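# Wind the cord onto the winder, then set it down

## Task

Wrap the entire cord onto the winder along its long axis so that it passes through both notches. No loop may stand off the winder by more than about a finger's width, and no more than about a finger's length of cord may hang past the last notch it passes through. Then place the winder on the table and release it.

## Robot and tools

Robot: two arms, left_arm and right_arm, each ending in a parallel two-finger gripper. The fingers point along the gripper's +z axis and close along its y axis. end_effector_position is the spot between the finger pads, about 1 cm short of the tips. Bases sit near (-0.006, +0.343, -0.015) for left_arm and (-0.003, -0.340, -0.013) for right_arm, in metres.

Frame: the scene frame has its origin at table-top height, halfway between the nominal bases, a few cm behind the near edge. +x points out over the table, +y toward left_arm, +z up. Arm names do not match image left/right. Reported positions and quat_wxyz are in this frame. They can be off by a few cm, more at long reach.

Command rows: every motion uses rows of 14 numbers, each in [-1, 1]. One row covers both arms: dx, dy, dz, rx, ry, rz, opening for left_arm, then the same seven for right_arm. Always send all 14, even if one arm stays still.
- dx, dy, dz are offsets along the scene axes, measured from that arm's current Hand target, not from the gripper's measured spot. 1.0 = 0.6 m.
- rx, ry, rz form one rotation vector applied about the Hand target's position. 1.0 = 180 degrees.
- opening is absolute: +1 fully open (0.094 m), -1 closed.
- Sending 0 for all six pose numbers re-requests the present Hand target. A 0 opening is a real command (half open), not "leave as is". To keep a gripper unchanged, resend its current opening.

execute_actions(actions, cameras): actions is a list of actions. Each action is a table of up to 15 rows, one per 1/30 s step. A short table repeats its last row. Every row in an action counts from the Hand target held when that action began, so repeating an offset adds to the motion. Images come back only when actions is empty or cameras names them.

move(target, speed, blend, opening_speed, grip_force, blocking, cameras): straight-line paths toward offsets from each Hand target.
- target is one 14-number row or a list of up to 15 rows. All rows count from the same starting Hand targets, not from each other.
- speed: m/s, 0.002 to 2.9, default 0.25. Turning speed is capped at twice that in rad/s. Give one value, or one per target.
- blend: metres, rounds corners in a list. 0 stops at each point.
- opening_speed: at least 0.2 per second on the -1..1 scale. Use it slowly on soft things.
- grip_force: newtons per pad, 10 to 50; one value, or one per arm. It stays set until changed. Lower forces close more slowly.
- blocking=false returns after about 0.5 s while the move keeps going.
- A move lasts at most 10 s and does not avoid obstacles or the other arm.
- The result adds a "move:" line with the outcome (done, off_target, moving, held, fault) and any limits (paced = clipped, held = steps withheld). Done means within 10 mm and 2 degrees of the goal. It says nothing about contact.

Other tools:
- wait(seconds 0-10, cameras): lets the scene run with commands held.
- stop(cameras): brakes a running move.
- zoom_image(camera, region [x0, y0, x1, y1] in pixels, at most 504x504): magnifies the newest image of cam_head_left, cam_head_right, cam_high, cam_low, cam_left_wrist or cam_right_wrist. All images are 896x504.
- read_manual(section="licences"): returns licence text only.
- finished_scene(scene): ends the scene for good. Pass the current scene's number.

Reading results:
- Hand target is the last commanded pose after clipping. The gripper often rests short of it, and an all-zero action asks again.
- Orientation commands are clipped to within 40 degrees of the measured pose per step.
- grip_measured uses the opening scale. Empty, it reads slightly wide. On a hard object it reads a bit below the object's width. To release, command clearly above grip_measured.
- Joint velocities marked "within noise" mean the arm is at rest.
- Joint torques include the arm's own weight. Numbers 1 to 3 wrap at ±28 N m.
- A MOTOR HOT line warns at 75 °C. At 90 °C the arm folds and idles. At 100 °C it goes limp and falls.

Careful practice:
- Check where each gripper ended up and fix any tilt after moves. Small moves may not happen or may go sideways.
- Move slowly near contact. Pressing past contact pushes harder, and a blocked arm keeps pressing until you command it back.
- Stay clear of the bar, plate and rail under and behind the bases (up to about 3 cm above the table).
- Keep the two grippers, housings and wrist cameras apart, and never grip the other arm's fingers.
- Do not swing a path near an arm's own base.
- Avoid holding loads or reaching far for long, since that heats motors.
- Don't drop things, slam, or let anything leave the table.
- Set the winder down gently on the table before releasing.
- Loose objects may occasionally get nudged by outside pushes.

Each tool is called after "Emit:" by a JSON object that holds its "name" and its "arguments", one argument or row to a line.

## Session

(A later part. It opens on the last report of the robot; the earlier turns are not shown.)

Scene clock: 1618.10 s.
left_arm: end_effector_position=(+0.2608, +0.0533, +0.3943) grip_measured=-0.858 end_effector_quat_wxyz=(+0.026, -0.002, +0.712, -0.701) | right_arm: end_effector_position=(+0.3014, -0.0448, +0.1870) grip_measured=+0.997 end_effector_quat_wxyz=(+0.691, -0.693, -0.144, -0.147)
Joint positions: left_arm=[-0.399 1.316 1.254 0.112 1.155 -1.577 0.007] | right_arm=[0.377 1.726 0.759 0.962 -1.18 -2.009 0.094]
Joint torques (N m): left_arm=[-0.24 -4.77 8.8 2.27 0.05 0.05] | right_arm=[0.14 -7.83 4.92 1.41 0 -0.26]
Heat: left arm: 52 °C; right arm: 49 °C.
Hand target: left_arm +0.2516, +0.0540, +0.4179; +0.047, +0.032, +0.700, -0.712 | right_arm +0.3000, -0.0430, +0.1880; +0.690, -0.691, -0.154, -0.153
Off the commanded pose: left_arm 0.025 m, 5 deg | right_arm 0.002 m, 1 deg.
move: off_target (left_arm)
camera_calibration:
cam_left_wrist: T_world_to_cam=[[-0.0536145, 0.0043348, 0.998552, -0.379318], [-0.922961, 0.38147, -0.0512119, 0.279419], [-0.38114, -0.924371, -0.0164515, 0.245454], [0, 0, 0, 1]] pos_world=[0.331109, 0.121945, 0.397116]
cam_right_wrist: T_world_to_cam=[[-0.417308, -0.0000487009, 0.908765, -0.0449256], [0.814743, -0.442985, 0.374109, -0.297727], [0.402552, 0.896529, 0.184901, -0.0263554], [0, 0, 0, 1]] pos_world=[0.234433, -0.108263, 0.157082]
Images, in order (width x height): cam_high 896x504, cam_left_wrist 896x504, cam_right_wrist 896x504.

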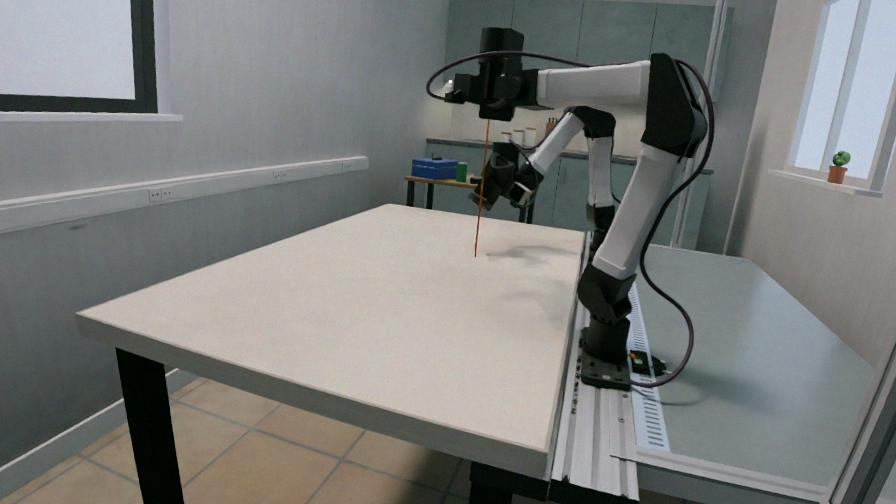

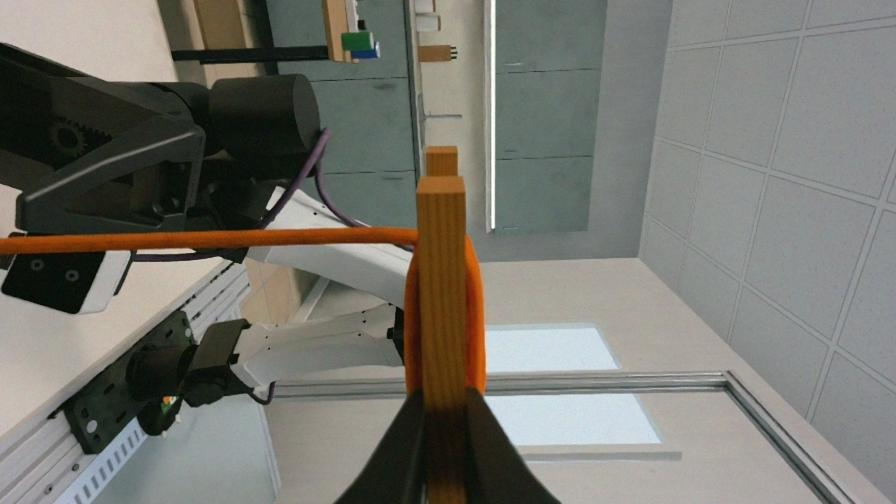

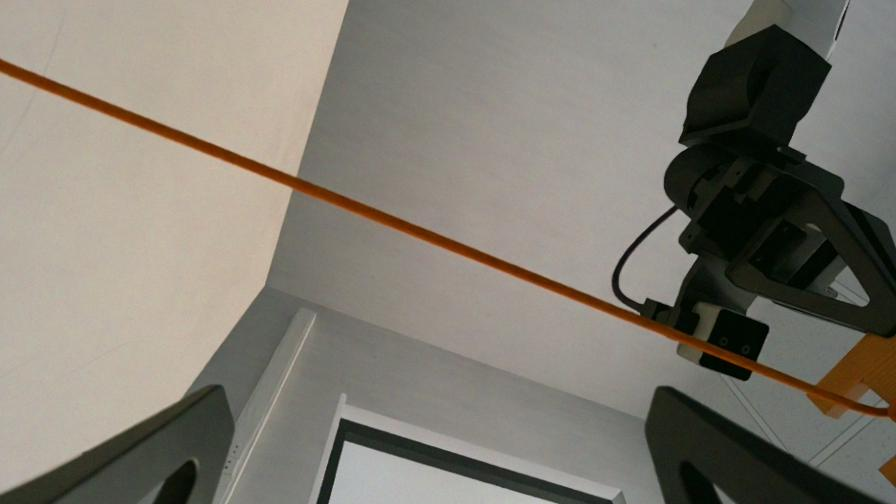

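Emit:
{"name": "move", "arguments": {
  "target": [
    [0,0,0,0,0,0,-0.93, -0.0017,0,0.005,0,0,0,1],
    [0,0,0,0,0,0,-0.93, -0.0017,0.1217,0.005,0,0,0,1],
    [0,0,0,0,0,0,-0.93, -0.0017,0.1217,0.005,0,0,0,-1]
  ],
  "speed": 0.18,
  "blend": [0.003,0,0],
  "opening_speed": 1.5,
  "cameras": ["cam_right_wrist"]
}}

Scene clock: 1637.10 s.
left_arm: end_effector_position=(+0.2608, +0.0533, +0.3943) grip_measured=-0.858 end_effector_quat_wxyz=(+0.026, -0.002, +0.712, -0.701) | right_arm: end_effector_position=(+0.2930, +0.0255, +0.1880) grip_measured=-0.989 end_effector_quat_wxyz=(+0.690, -0.694, -0.149, -0.140)
Joint positions: left_arm=[-0.399 1.316 1.254 0.112 1.155 -1.577 0.007] | right_arm=[0.57 1.811 0.879 0.918 -1.003 -2.013 0.001]
Joint torques (N m): left_arm=[-0.21 -4.75 8.84 2.26 0.05 0.06] | right_arm=[-0.16 -7.34 7.02 1.55 0.17 -0.24]
Heat: left arm: 53 °C; right arm: 48 °C.
Hand target: left_arm +0.2516, +0.0540, +0.4179; +0.047, +0.032, +0.700, -0.712 | right_arm +0.2991, +0.0300, +0.1911; +0.690, -0.691, -0.154, -0.153
Off the commanded pose: left_arm 0.025 m, 5 deg | right_arm 0.008 m, 2 deg.
move: off_target (left_arm); blend cut to 0.0016 m at target 1
camera_calibration:
cam_right_wrist: T_world_to_cam=[[-0.414728, -0.00197816, 0.909943, -0.0502205], [0.82267, -0.428163, 0.37402, -0.262823], [0.388864, 0.903699, 0.179199, -0.0814043], [0, 0, 0, 1]] pos_world=[0.227044, -0.0390655, 0.158587]
Images, in order (width x height): cam_right_wrist 896x504.

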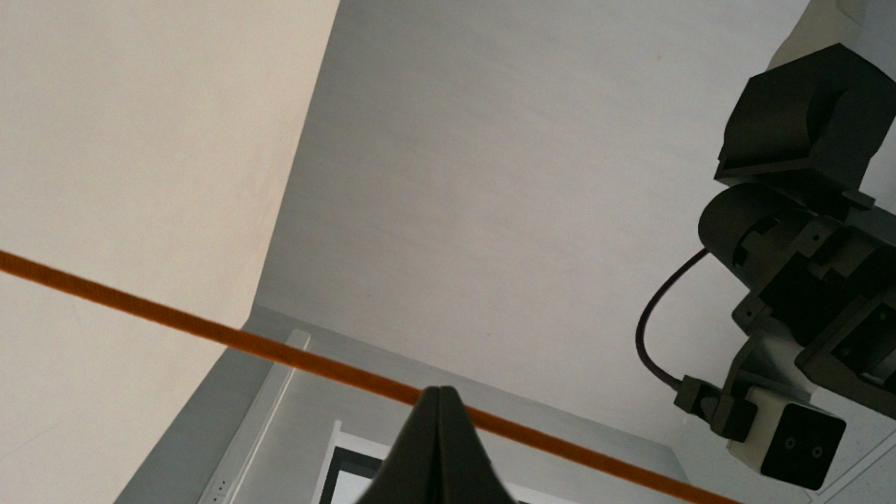

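Emit:
{"name": "move", "arguments": {
  "target": [
    [0,0,0,0,0,0,-0.93, 0,0,0,0,0,0,1],
    [0,0,0,0,0,0,-0.93, 0.01,0.0217,0,0,0,0,1],
    [0,0,0,0,0,0,-0.93, 0.01,0.0217,0,0,0,0,-1]
  ],
  "speed": 0.15,
  "opening_speed": 2.0,
  "cameras": ["cam_right_wrist"]
}}

Scene clock: 1649.93 s.
left_arm: end_effector_position=(+0.2608, +0.0533, +0.3943) grip_measured=-0.858 end_effector_quat_wxyz=(+0.026, -0.002, +0.712, -0.701) | right_arm: end_effector_position=(+0.3018, +0.0373, +0.1872) grip_measured=-0.989 end_effector_quat_wxyz=(+0.688, -0.695, -0.147, -0.146)
Joint positions: left_arm=[-0.399 1.316 1.254 0.112 1.155 -1.577 0.007] | right_arm=[0.587 1.85 0.932 0.899 -0.975 -2.022 0.001]
Joint torques (N m): left_arm=[-0.25 -4.74 8.84 2.27 0.05 0.05] | right_arm=[0.36 -8.12 7.45 1.55 0.02 -0.06]
Heat: left arm: 53 °C; right arm: 47 °C.
Hand target: left_arm +0.2516, +0.0540, +0.4179; +0.047, +0.032, +0.700, -0.712 | right_arm +0.3050, +0.0430, +0.1910; +0.690, -0.691, -0.154, -0.153
Off the commanded pose: left_arm 0.025 m, 5 deg | right_arm 0.008 m, 1 deg.
move: off_target (left_arm)
camera_calibration:
cam_right_wrist: T_world_to_cam=[[-0.419772, 0.00539232, 0.907614, -0.0442315], [0.815847, -0.435953, 0.37992, -0.263462], [0.397725, 0.899954, 0.178601, -0.0977187], [0, 0, 0, 1]] pos_world=[0.235243, -0.0266762, 0.157692]
Images, in order (width x height): cam_right_wrist 896x504.

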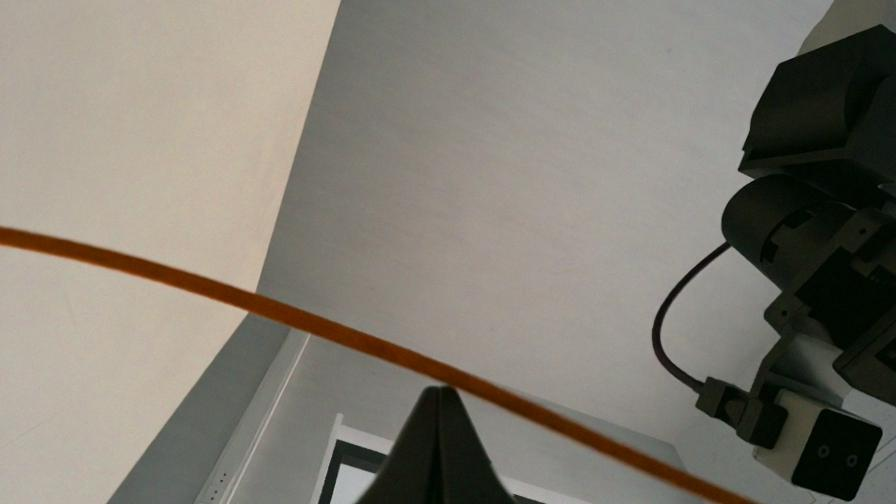

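Emit:
{"name": "move", "arguments": {
  "target": [
    [0,0,0,0,0,0,-0.93, 0,0,0,0,0,0,1],
    [0,0,0,0,0,0,-0.93, 0.0,0.0217,0,0,0,0,1],
    [0,0,0,0,0,0,-0.93, 0.0,0.0217,0,0,0,0,-1]
  ],
  "speed": 0.15,
  "opening_speed": 2.0,
  "cameras": ["cam_right_wrist","cam_left_wrist"]
}}

Scene clock: 1667.27 s.
left_arm: end_effector_position=(+0.2608, +0.0533, +0.3943) grip_measured=-0.858 end_effector_quat_wxyz=(+0.026, -0.002, +0.712, -0.701) | right_arm: end_effector_position=(+0.3017, +0.0504, +0.1879) grip_measured=-0.989 end_effector_quat_wxyz=(+0.688, -0.694, -0.149, -0.148)
Joint positions: left_arm=[-0.399 1.316 1.254 0.112 1.155 -1.577 0.007] | right_arm=[0.616 1.873 0.966 0.891 -0.947 -2.026 0.001]
Joint torques (N m): left_arm=[-0.23 -4.75 8.84 2.25 0.06 0.06] | right_arm=[-0.16 -8.23 7.32 1.51 0.11 -0.05]
Heat: left arm: 53 °C; right arm: 47 °C.
Hand target: left_arm +0.2516, +0.0540, +0.4179; +0.047, +0.032, +0.700, -0.712 | right_arm +0.3050, +0.0561, +0.1911; +0.690, -0.691, -0.154, -0.153
Off the commanded pose: left_arm 0.025 m, 5 deg | right_arm 0.007 m, 1 deg.
move: off_target (left_arm)
camera_calibration:
cam_left_wrist: T_world_to_cam=[[-0.0536145, 0.0043348, 0.998552, -0.379318], [-0.922961, 0.38147, -0.0512119, 0.279419], [-0.38114, -0.924371, -0.0164515, 0.245454], [0, 0, 0, 1]] pos_world=[0.331109, 0.121945, 0.397116]
cam_right_wrist: T_world_to_cam=[[-0.425775, 0.00362304, 0.904822, -0.0424742], [0.813822, -0.435548, 0.384698, -0.258278], [0.395487, 0.900158, 0.182497, -0.109609], [0, 0, 0, 1]] pos_world=[0.235457, -0.013673, 0.157794]
Images, in order (width x height): cam_left_wrist 896x504, cam_right_wrist 896x504.

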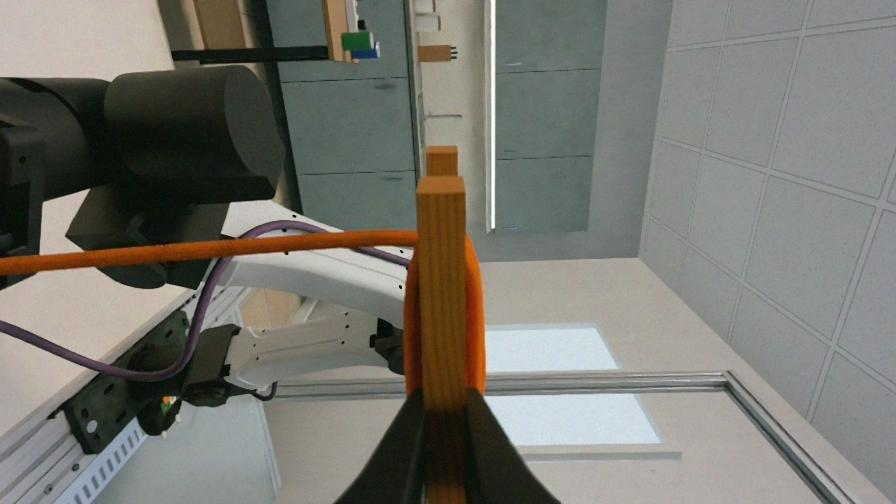

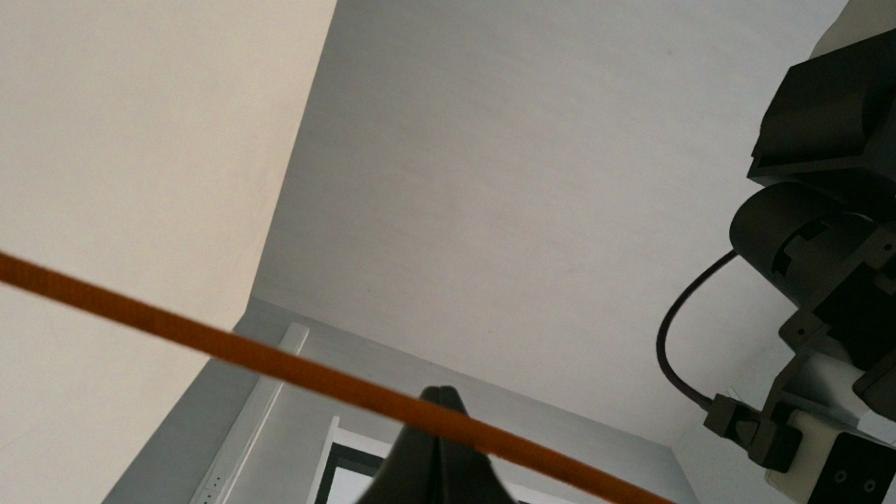

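Emit:
{"name": "move", "arguments": {
  "target": [
    [0,0,0,0,0,0,-0.93, 0,-0.075,0,0,0,0,-1],
    [0,0,0,0,0,0,-0.93, -0.0192,-0.075,0,0,0,0,1],
    [0,0,0,0,0,0,-0.93, -0.0192,-0.0158,0,0,0,0,1],
    [0,0,0,0,0,0,-0.93, -0.0192,-0.0158,0,0,0,0,-1]
  ],
  "speed": 0.15,
  "opening_speed": 2.0,
  "cameras": ["cam_right_wrist"]
}}

Scene clock: 1698.50 s.
left_arm: end_effector_position=(+0.2608, +0.0533, +0.3943) grip_measured=-0.858 end_effector_quat_wxyz=(+0.026, -0.002, +0.712, -0.701) | right_arm: end_effector_position=(+0.2899, +0.0417, +0.1886) grip_measured=-0.951 end_effector_quat_wxyz=(+0.689, -0.693, -0.152, -0.150)
Joint positions: left_arm=[-0.399 1.316 1.254 0.112 1.155 -1.577 0.007] | right_arm=[0.615 1.828 0.902 0.916 -0.95 -2.029 0.002]
Joint torques (N m): left_arm=[-0.24 -4.74 8.83 2.26 0.05 0.07] | right_arm=[-0.09 -7.62 7.05 1.48 0.05 -0.07]
Heat: left arm: 53 °C; right arm: 49 °C.
Hand target: left_arm +0.2516, +0.0540, +0.4179; +0.047, +0.032, +0.700, -0.712 | right_arm +0.2935, +0.0465, +0.1910; +0.690, -0.691, -0.154, -0.153
Off the commanded pose: left_arm 0.025 m, 5 deg | right_arm 0.007 m, 0 deg.
move: off_target (left_arm); target 2's new opening was sent with right_arm's hand 0.023 m and 4 deg from that target
camera_calibration:
cam_right_wrist: T_world_to_cam=[[-0.432184, 0.00013867, 0.901786, -0.0454961], [0.811871, -0.435225, 0.389159, -0.252978], [0.392534, 0.900322, 0.187985, -0.0974426], [0, 0, 0, 1]] pos_world=[0.223972, -0.0223665, 0.157794]
Images, in order (width x height): cam_right_wrist 896x504.

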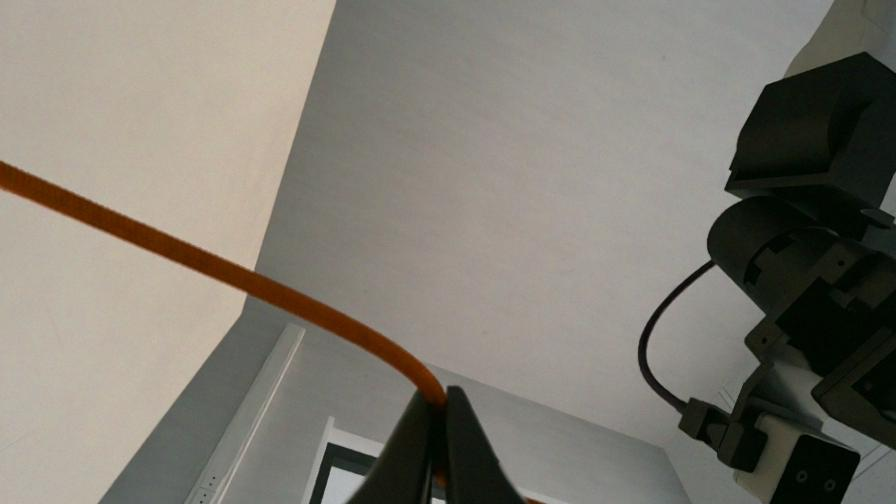

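Emit:
{"name": "move", "arguments": {
  "target": [
    [0,0,0,0,0,0,-0.93, -0.1692,-0.0292,0.0642,0,0.1056,0,-1],
    [0,0,0,0,0,0,-0.93, -0.288,-0.0325,0.1883,0,0.2111,0,-1],
    [0,0,0,0,0,0,-0.93, -0.3317,-0.0325,0.3242,0,0.30,0,-1],
    [0,0,0,0,0,0,-0.93, -0.3265,-0.0325,0.3808,0,0.3556,0,-1],
    [0,0,0,0,0,0,-0.93, -0.2813,-0.0325,0.4742,0,0.4611,0,-1],
    [0,0,0,0,0,0,-0.93, -0.1913,-0.0975,0.5308,0,0.5667,0,-1],
    [0,0,0,0,0,0,-0.93, -0.0875,-0.1475,0.5308,0,0.6722,0,-1],
    [0,0,0,0,0,0,-0.93, 0.0042,-0.1508,0.4775,0,0.7833,0,-1],
    [0,0,0,0,0,0,-0.93, 0.0592,-0.1508,0.4092,0,-0.9444,0,-1],
    [0,0,0,0,0,0,-0.93, 0.0808,-0.1458,0.3675,0,-0.75,0,-1]
  ],
  "speed": 0.35,
  "blend": [0.03,0.03,0.03,0.03,0.03,0.03,0.03,0.03,0.02,0],
  "cameras": ["cam_left_wrist","cam_right_wrist","cam_low"]
}}

Scene clock: 1723.47 s.
left_arm: end_effector_position=(+0.2634, +0.0534, +0.3957) grip_measured=-0.858 end_effector_quat_wxyz=(+0.034, -0.005, +0.711, -0.702) | right_arm: end_effector_position=(+0.3315, -0.0363, +0.4119) grip_measured=-0.951 end_effector_quat_wxyz=(-0.136, +0.114, +0.700, +0.692)
Joint positions: left_arm=[-0.399 1.316 1.254 0.121 1.14 -1.577 0.007] | right_arm=[0.365 1.635 1.622 -0.008 -1.23 1.888 0.002]
Joint torques (N m): left_arm=[-0.21 -4.72 8.85 2.17 0.21 0.07] | right_arm=[-1.98 -7.61 5.83 1.79 0.17 0.04]
Heat: left arm: 53 °C; right arm: 48 °C.
Hand target: left_arm +0.2516, +0.0540, +0.4179; +0.047, +0.032, +0.700, -0.712 | right_arm +0.3420, -0.0409, +0.4115; -0.122, +0.123, +0.696, +0.697
Off the commanded pose: left_arm 0.025 m, 5 deg | right_arm 0.012 m, 2 deg.
move: off_target (left_arm, right_arm)
camera_calibration:
cam_left_wrist: T_world_to_cam=[[-0.0620343, 0.00738041, 0.998047, -0.378308], [-0.928115, 0.367361, -0.0604042, 0.287652], [-0.367089, -0.930049, -0.0159391, 0.243024], [0, 0, 0, 1]] pos_world=[0.332717, 0.123144, 0.398818]
cam_right_wrist: T_world_to_cam=[[-0.331957, -0.0209696, -0.943061, 0.497002], [-0.831446, -0.465699, 0.303023, 0.171454], [-0.445537, 0.884695, 0.137157, 0.212592], [0, 0, 0, 1]] pos_world=[0.402255, -0.0978114, 0.38759]
Images, in order (width x height): cam_low 896x504, cam_left_wrist 896x504, cam_right_wrist 896x504.

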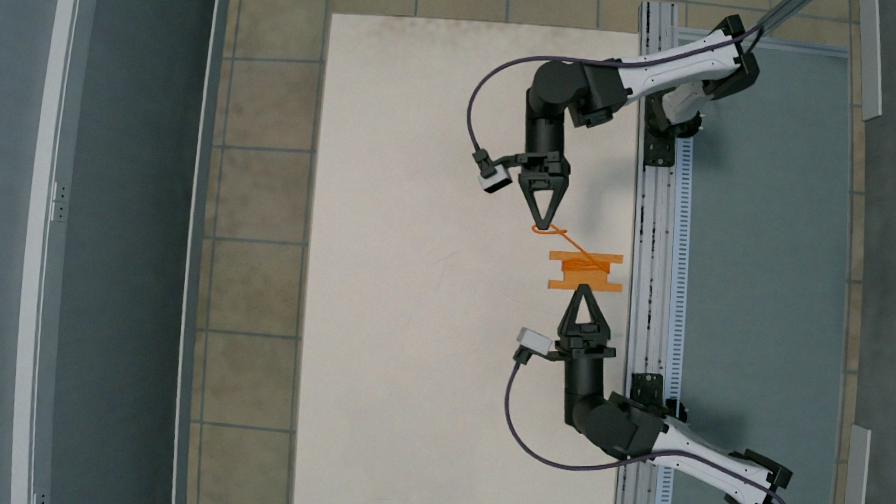

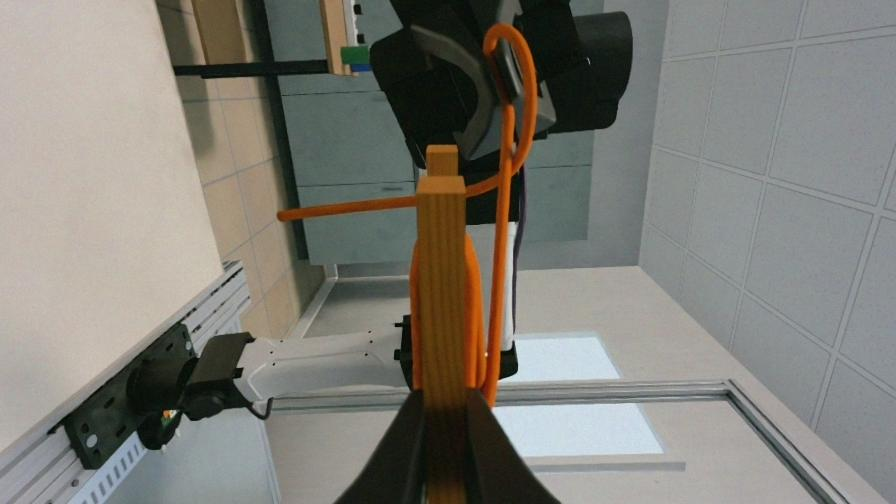

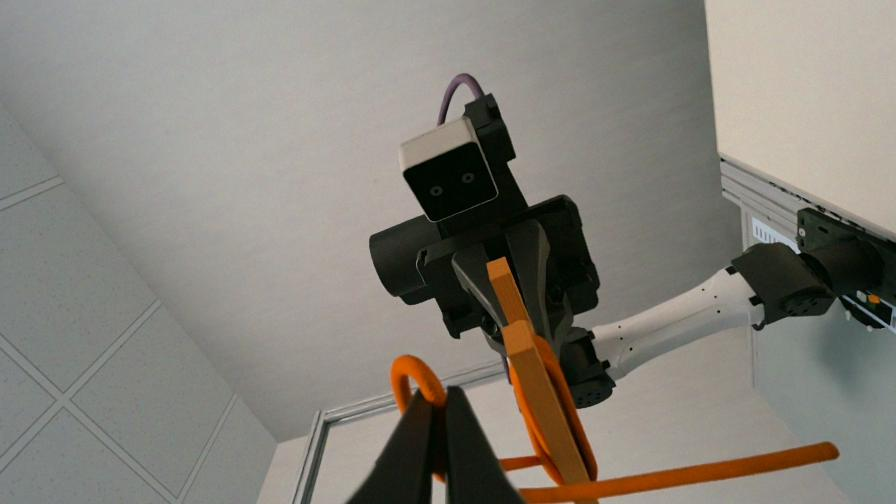

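Emit:
{"name": "move", "arguments": {
  "target": [
    [0,0,0,0,0,0,-0.93, -0.0733,-0.0035,0.1208,0,0,0,-1],
    [0,0,0,0,0,0,-0.93, -0.085,0.1098,0.15,0,0,0,-1]
  ],
  "speed": 0.2,
  "blend": [0.01,0],
  "cameras": ["cam_left_wrist","cam_low"]
}}

Scene clock: 1746.10 s.
left_arm: end_effector_position=(+0.2615, +0.0533, +0.3983) grip_measured=-0.858 end_effector_quat_wxyz=(+0.034, +0.002, +0.709, -0.704) | right_arm: end_effector_position=(+0.2893, +0.0243, +0.4929) grip_measured=-0.951 end_effector_quat_wxyz=(-0.137, +0.131, +0.700, +0.689)
Joint positions: left_arm=[-0.399 1.316 1.258 0.128 1.149 -1.577 0.007] | right_arm=[0.582 1.72 2.074 -0.378 -0.991 1.911 0.002]
Joint torques (N m): left_arm=[-0.27 -4.64 8.55 2.09 0.11 0.05] | right_arm=[-0.36 -7.35 7.73 1.66 0.09 -0.26]
Heat: left arm: 54 °C; right arm: 49 °C.
Hand target: left_arm +0.2516, +0.0540, +0.4178; +0.047, +0.031, +0.700, -0.712 | right_arm +0.2910, +0.0250, +0.5014; -0.122, +0.123, +0.696, +0.697
Off the commanded pose: left_arm 0.022 m, 4 deg | right_arm 0.009 m, 2 deg.
move: off_target (left_arm)
camera_calibration:
cam_left_wrist: T_world_to_cam=[[-0.0725184, 0.0117306, 0.997298, -0.378237], [-0.923885, 0.375912, -0.0716018, 0.288958], [-0.375736, -0.926581, -0.0164229, 0.244579], [0, 0, 0, 1]] pos_world=[0.331432, 0.122436, 0.401921]
Images, in order (width x height): cam_low 896x504, cam_left_wrist 896x504.

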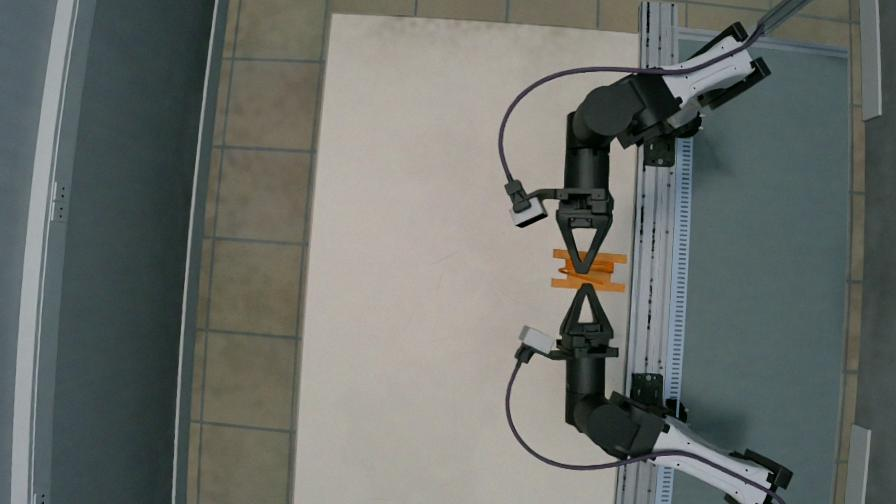

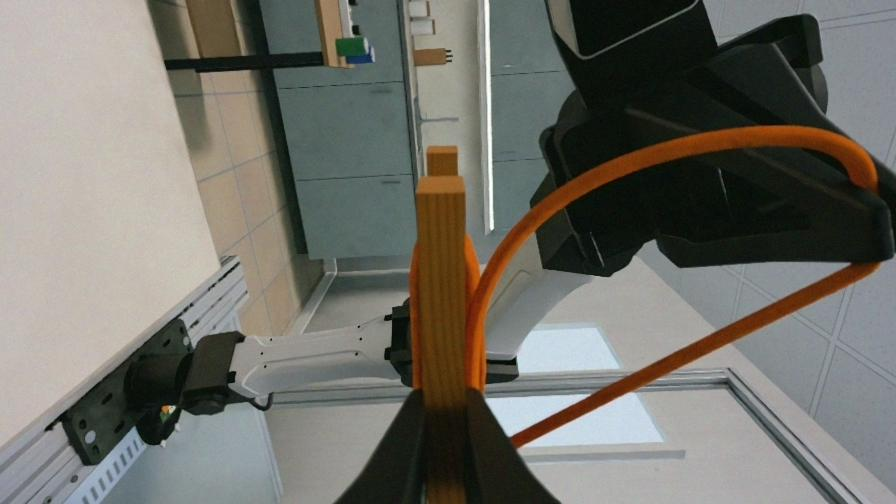

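Emit:
{"name": "move", "arguments": {
  "target": [
    [0,0,0,0,0,0,-0.93, 0.0,-0.02,0.0,0,0,0,-1],
    [0,0,0,0,0,0,-0.93, 0.0617,-0.0167,-0.059,0,0.0,0,-1],
    [0,0,0,0,0,0,-0.93, 0.0917,-0.0167,-0.1257,0,0.0,0,-1]
  ],
  "speed": 0.15,
  "blend": [0.005,0.02,0],
  "cameras": ["cam_left_wrist","cam_low","cam_right_wrist"]
}}

Scene clock: 1780.93 s.
left_arm: end_effector_position=(+0.2610, +0.0533, +0.3983) grip_measured=-0.858 end_effector_quat_wxyz=(+0.033, +0.003, +0.709, -0.704) | right_arm: end_effector_position=(+0.3423, +0.0159, +0.4271) grip_measured=-0.951 end_effector_quat_wxyz=(-0.124, +0.124, +0.699, +0.693)
Joint positions: left_arm=[-0.399 1.316 1.258 0.129 1.152 -1.577 0.007] | right_arm=[0.487 1.757 1.824 -0.084 -1.077 1.89 0.002]
Joint torques (N m): left_arm=[-0.28 -4.64 8.57 2.09 0.07 0.04] | right_arm=[-0.94 -9.01 5.24 1.84 -0.01 -0.05]
Heat: left arm: 56 °C; right arm: 48 °C.
Hand target: left_arm +0.2516, +0.0540, +0.4178; +0.047, +0.032, +0.700, -0.712 | right_arm +0.3461, +0.0149, +0.4261; -0.122, +0.123, +0.696, +0.697
Off the commanded pose: left_arm 0.022 m, 4 deg | right_arm 0.004 m, 1 deg.
move: off_target (left_arm)
camera_calibration:
cam_left_wrist: T_world_to_cam=[[-0.0728312, 0.0118784, 0.997274, -0.37826], [-0.922708, 0.378737, -0.0718967, 0.288148], [-0.378558, -0.925428, -0.0166236, 0.245156], [0, 0, 0, 1]] pos_world=[0.331133, 0.122235, 0.402021]
cam_right_wrist: T_world_to_cam=[[-0.329765, -0.0122874, -0.943983, 0.515533], [-0.84645, -0.438948, 0.301408, 0.20558], [-0.418063, 0.898429, 0.134349, 0.160741], [0, 0, 0, 1]] pos_world=[0.411218, -0.0478408, 0.403095]
Images, in order (width x height): cam_low 896x504, cam_left_wrist 896x504, cam_right_wrist 896x504.

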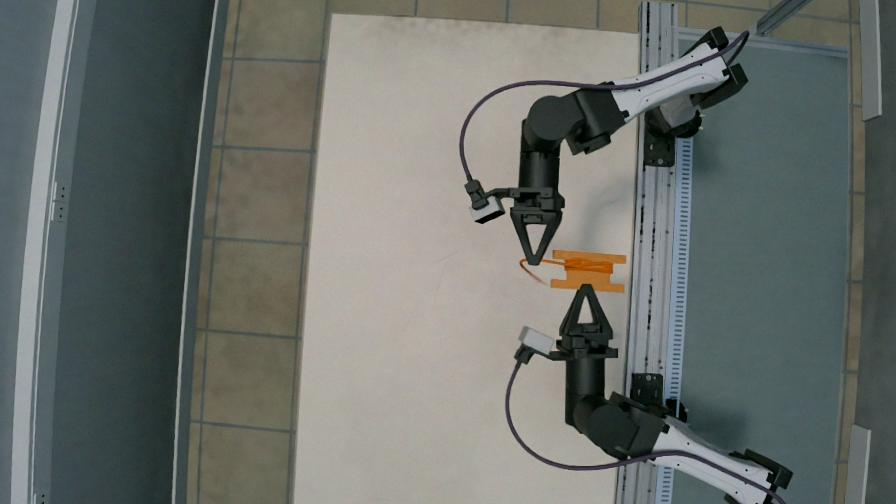

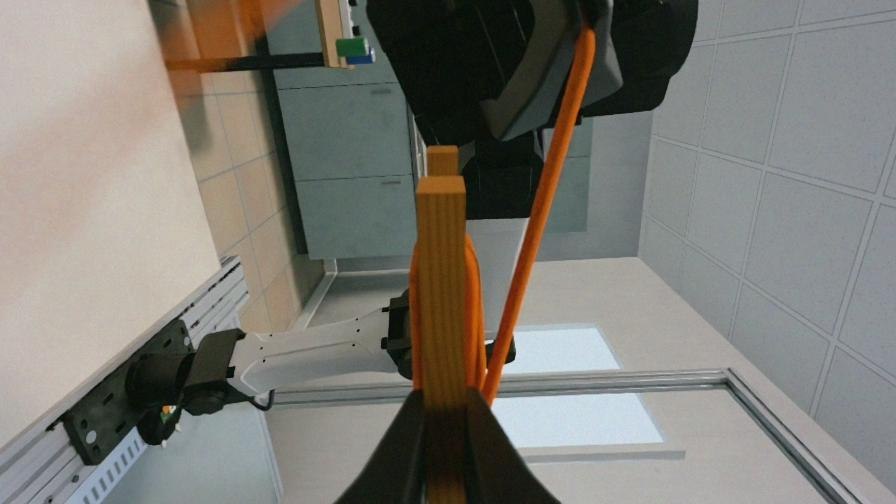

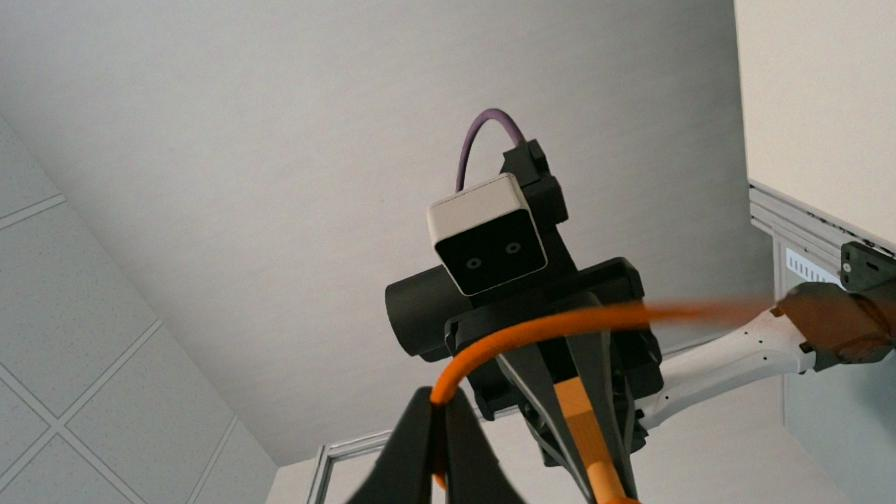

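Emit:
{"name": "move", "arguments": {
  "target": [
    [0,0,0,0,0,0,-0.93,0.0015,0.0127,-0.0485,0,0.028,0,-1],
    [0,0,0,0,0,0,-0.93,-0.0285,0.0168,-0.1152,0,0.028,0,-1],
    [0,0,0,0,0,0,-0.93,-0.0785,0.0168,-0.1518,0,0.028,0,-1]
  ],
  "speed": 0.2,
  "blend": [0.015,0.015,0],
  "cameras": ["cam_left_wrist","cam_low","cam_high"]
}}

Scene clock: 1811.00 s.
left_arm: end_effector_position=(+0.2604, +0.0530, +0.3874) grip_measured=-0.858 end_effector_quat_wxyz=(+0.007, -0.021, +0.720, -0.694) | right_arm: end_effector_position=(+0.3033, +0.0249, +0.3360) grip_measured=-0.951 end_effector_quat_wxyz=(-0.150, +0.146, +0.690, +0.693)
Joint positions: left_arm=[-0.401 1.316 1.258 0.053 1.154 -1.578 0.007] | right_arm=[0.559 1.612 1.276 0.347 -1.007 1.982 0.002]
Joint torques (N m): left_arm=[-0.03 -5.03 8.65 2.75 0.11 0.19] | right_arm=[0.35 -10.03 4.74 1.45 0.13 -0.03]
Heat: left arm: 56 °C; right arm: 51 °C.
Hand target: left_arm +0.2516, +0.0539, +0.4178; +0.047, +0.032, +0.700, -0.712 | right_arm +0.2990, +0.0250, +0.3351; -0.152, +0.154, +0.690, +0.691
Off the commanded pose: left_arm 0.032 m, 8 deg | right_arm 0.004 m, 1 deg.
move: off_target (left_arm)
camera_calibration:
cam_left_wrist: T_world_to_cam=[[-0.00144544, -0.0157806, 0.999874, -0.385456], [-0.924521, 0.381103, 0.00467827, 0.257648], [-0.381129, -0.924398, -0.0151403, 0.244531], [0, 0, 0, 1]] pos_world=[0.330841, 0.121771, 0.387905]
Images, in order (width x height): cam_high 896x504, cam_low 896x504, cam_left_wrist 896x504.

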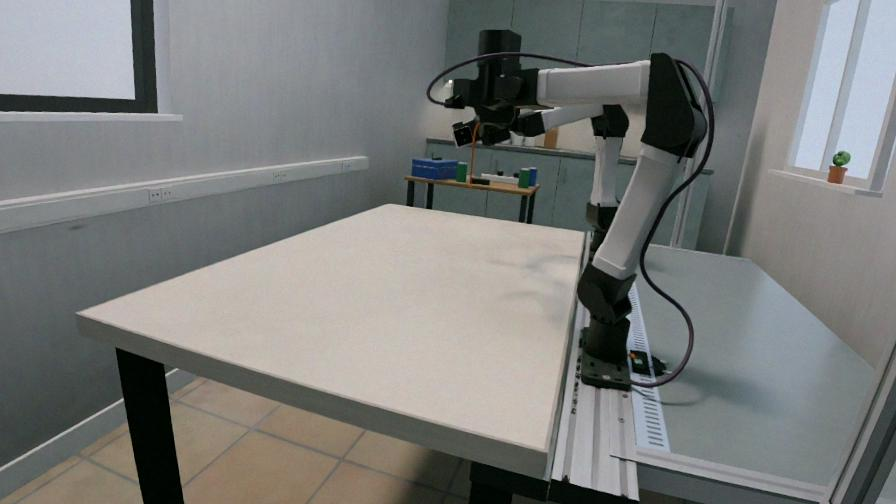

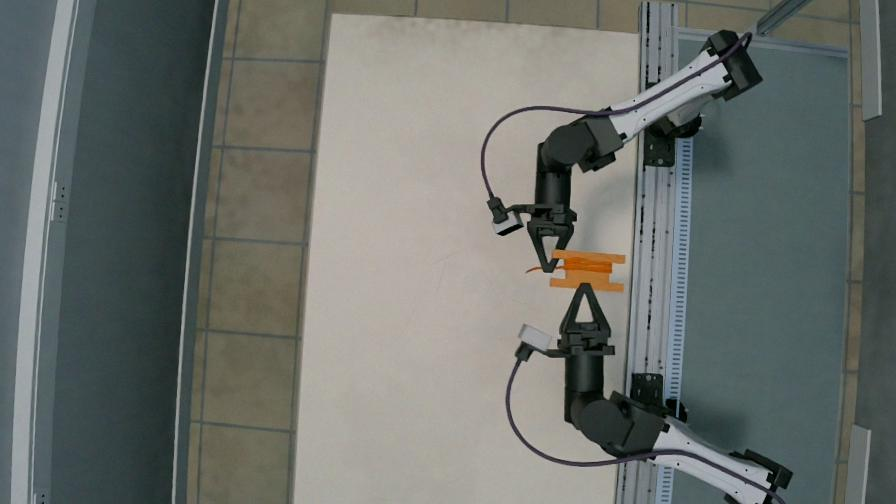

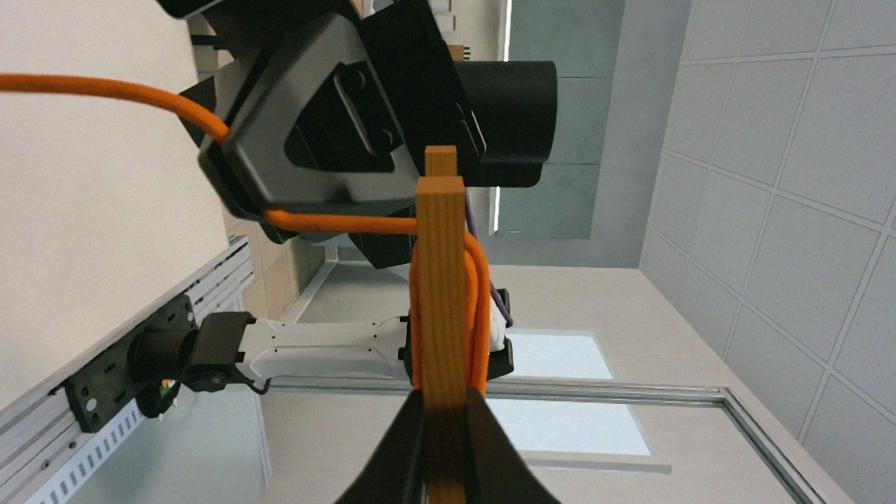

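Emit:
{"name": "move", "arguments": {
  "target": [
    [0,0,0,0,0,0,-0.93,0,0,0.0167,0,0,0,-1],
    [0,0,0,0,0,0,-0.93,0,0,0.0167,0,0,0,-0.3],
    [0,0,0,0,0,0,-0.93,0,-0.1167,0.0167,0,0,0,-0.3],
    [0,0,0,0,0,0,-0.93,-0.0117,-0.1167,-0.1085,0,-0.639,0,-0.3],
    [0,0,0,0,0,0,-0.93,-0.0233,-0.1167,-0.2168,0,0.722,0,-0.3]
  ],
  "speed": [0.2,0.2,0.3,0.5,0.5],
  "blend": [0,0,0.02,0.03,0],
  "cameras": ["cam_left_wrist","cam_low","cam_right_wrist"]
}}

Scene clock: 1872.50 s.
left_arm: end_effector_position=(+0.2601, +0.0528, +0.3959) grip_measured=-0.858 end_effector_quat_wxyz=(+0.026, -0.001, +0.712, -0.702) | right_arm: end_effector_position=(+0.2875, -0.0476, +0.2034) grip_measured=-0.303 end_effector_quat_wxyz=(+0.690, -0.694, -0.143, -0.150)
Joint positions: left_arm=[-0.401 1.316 1.258 0.112 1.155 -1.578 0.007] | right_arm=[0.387 1.626 0.728 0.89 -1.164 -2.015 0.033]
Joint torques (N m): left_arm=[-0.06 -4.71 8.53 2.25 0.05 0.07] | right_arm=[0.18 -6.93 5.26 1.39 -0.03 -0.22]
Heat: left arm: 57 °C; right arm: 54 °C.
Hand target: left_arm +0.2516, +0.0539, +0.4178; +0.047, +0.032, +0.700, -0.712 | right_arm +0.2850, -0.0450, +0.2050; +0.690, -0.691, -0.154, -0.153
Off the commanded pose: left_arm 0.024 m, 5 deg | right_arm 0.004 m, 1 deg.
move: off_target (left_arm)
camera_calibration:
cam_left_wrist: T_world_to_cam=[[-0.055907, 0.00591594, 0.998418, -0.380421], [-0.922235, 0.382853, -0.0539096, 0.279908], [-0.382566, -0.92379, -0.0159482, 0.245029], [0, 0, 0, 1]] pos_world=[0.330612, 0.121442, 0.398817]
cam_right_wrist: T_world_to_cam=[[-0.421583, 0.00307958, 0.906785, -0.0638112], [0.810429, -0.447314, 0.378305, -0.293586], [0.406783, 0.894372, 0.186084, -0.0228787], [0, 0, 0, 1]] pos_world=[0.220336, -0.110667, 0.173185]
Images, in order (width x height): cam_low 896x504, cam_left_wrist 896x504, cam_right_wrist 896x504.

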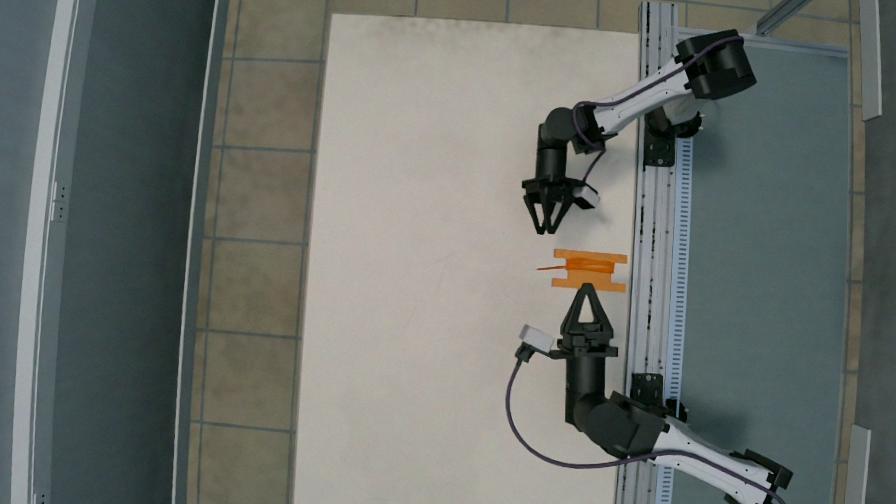

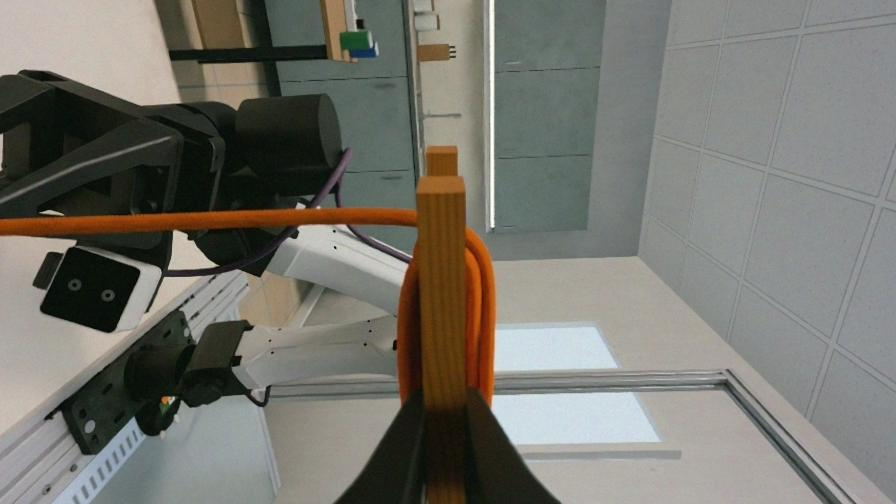

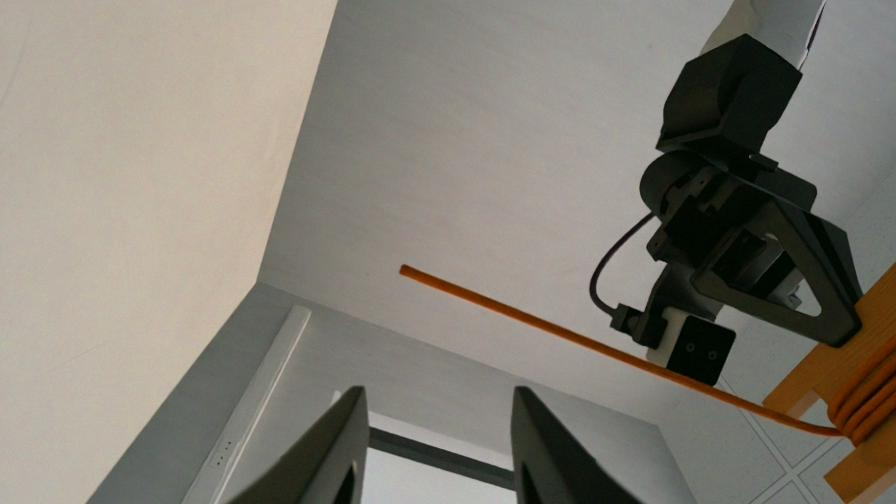

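Emit:
{"name": "move", "arguments": {
  "target": [
    [0,0,0,0,0,0,-0.93,0.0217,0,-0.0075,0,0,0,1],
    [0,0,0,0,0,0,-0.93,0.0217,0.075,-0.0075,0,0,0,1]
  ],
  "speed": 0.25,
  "blend": [0.01,0],
  "cameras": ["cam_right_wrist","cam_low"]
}}

Scene clock: 1964.37 s.
left_arm: end_effector_position=(+0.2601, +0.0528, +0.3959) grip_measured=-0.858 end_effector_quat_wxyz=(+0.026, -0.001, +0.712, -0.702) | right_arm: end_effector_position=(+0.2922, -0.0036, +0.1965) grip_measured=+0.997 end_effector_quat_wxyz=(+0.690, -0.695, -0.147, -0.142)
Joint positions: left_arm=[-0.401 1.316 1.258 0.112 1.155 -1.578 0.007] | right_arm=[0.5 1.732 0.824 0.89 -1.068 -2.018 0.094]
Joint torques (N m): left_arm=[-0.08 -4.71 8.54 2.26 0.06 0.08] | right_arm=[-0.06 -6.69 7.5 1.42 0.04 -0.12]
Heat: left arm: 57 °C; right arm: 46 °C.
Hand target: left_arm +0.2516, +0.0539, +0.4178; +0.047, +0.032, +0.700, -0.712 | right_arm +0.2979, +0.0000, +0.2004; +0.690, -0.691, -0.154, -0.153
Off the commanded pose: left_arm 0.024 m, 5 deg | right_arm 0.008 m, 2 deg.
move: off_target (left_arm); blend cut to 0.0069 m at target 1
camera_calibration:
cam_right_wrist: T_world_to_cam=[[-0.41579, 0.000867859, 0.90946, -0.0579569], [0.820282, -0.431495, 0.375431, -0.277395], [0.392753, 0.902115, 0.178699, -0.0572815], [0, 0, 0, 1]] pos_world=[0.225941, -0.0679695, 0.167088]
Images, in order (width x height): cam_low 896x504, cam_right_wrist 896x504.

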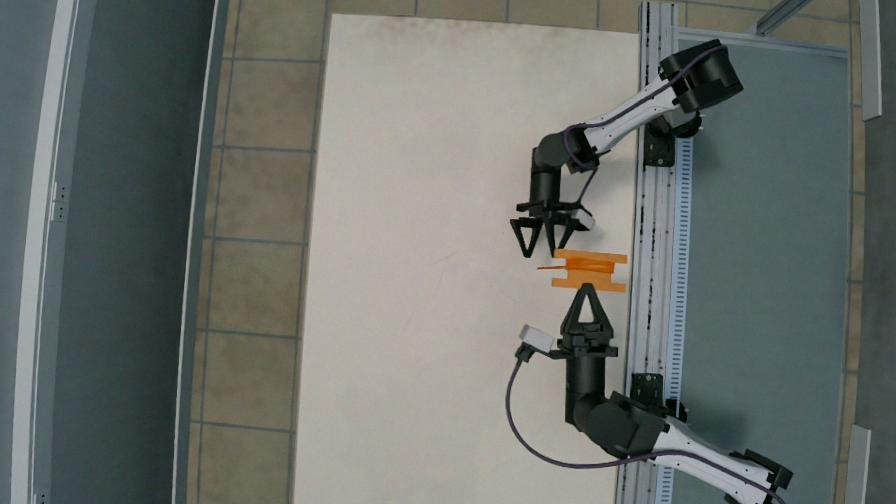

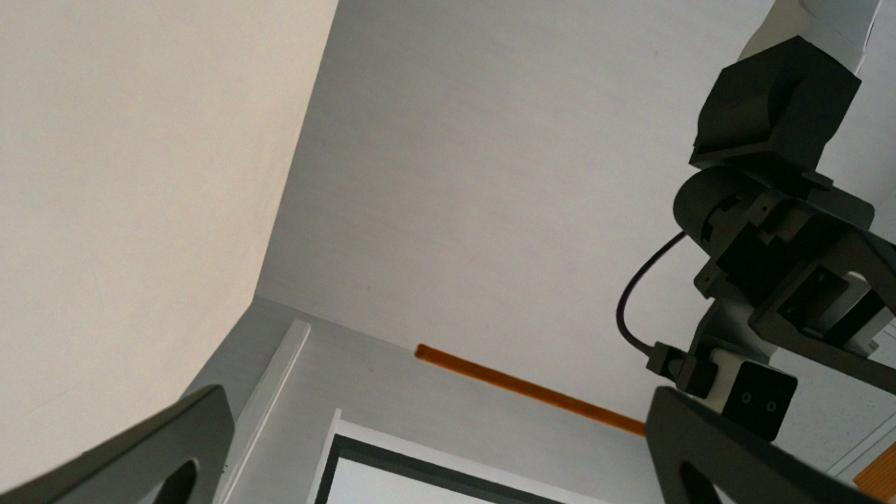

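Emit:
{"name": "move", "arguments": {
  "target": [0,0,0,0,0,0,-0.93,0,0.026,0,0,0,0,1],
  "speed": 0.15,
  "cameras": ["cam_right_wrist"]
}}

Scene clock: 2004.50 s.
left_arm: end_effector_position=(+0.2601, +0.0528, +0.3959) grip_measured=-0.858 end_effector_quat_wxyz=(+0.026, -0.001, +0.712, -0.702) | right_arm: end_effector_position=(+0.2938, +0.0105, +0.1966) grip_measured=+0.997 end_effector_quat_wxyz=(+0.689, -0.695, -0.147, -0.144)
Joint positions: left_arm=[-0.401 1.316 1.258 0.112 1.155 -1.578 0.007] | right_arm=[0.534 1.758 0.857 0.885 -1.03 -2.018 0.094]
Joint torques (N m): left_arm=[-0.05 -4.71 8.53 2.25 0.06 0.07] | right_arm=[0.06 -6.93 7.43 1.47 0.04 -0.15]
Heat: left arm: 57 °C; right arm: 45 °C.
Hand target: left_arm +0.2516, +0.0539, +0.4178; +0.047, +0.032, +0.700, -0.712 | right_arm +0.2980, +0.0156, +0.2005; +0.690, -0.691, -0.154, -0.153
Off the commanded pose: left_arm 0.024 m, 5 deg | right_arm 0.008 m, 1 deg.
move: off_target (left_arm)
camera_calibration:
cam_right_wrist: T_world_to_cam=[[-0.41725, 0.00254985, 0.908788, -0.056854], [0.817856, -0.434963, 0.376721, -0.272179], [0.39625, 0.900445, 0.179403, -0.0718218], [0, 0, 0, 1]] pos_world=[0.22734, -0.0535712, 0.167089]
Images, in order (width x height): cam_right_wrist 896x504.

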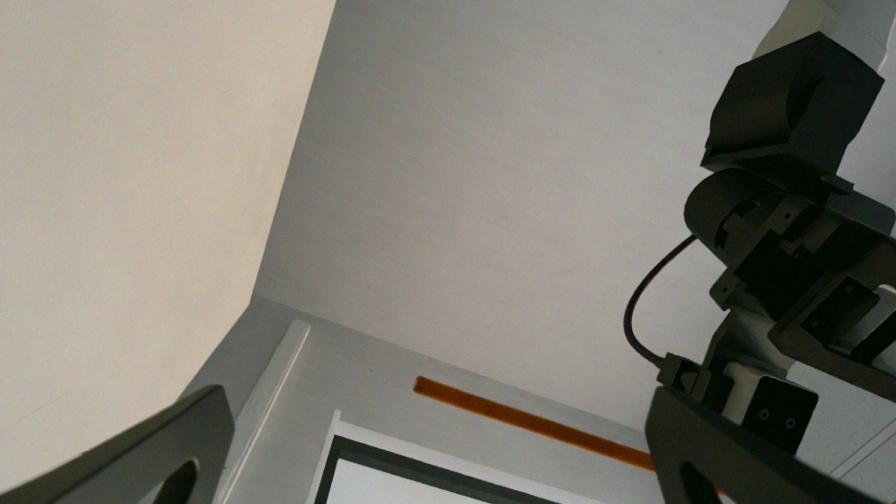

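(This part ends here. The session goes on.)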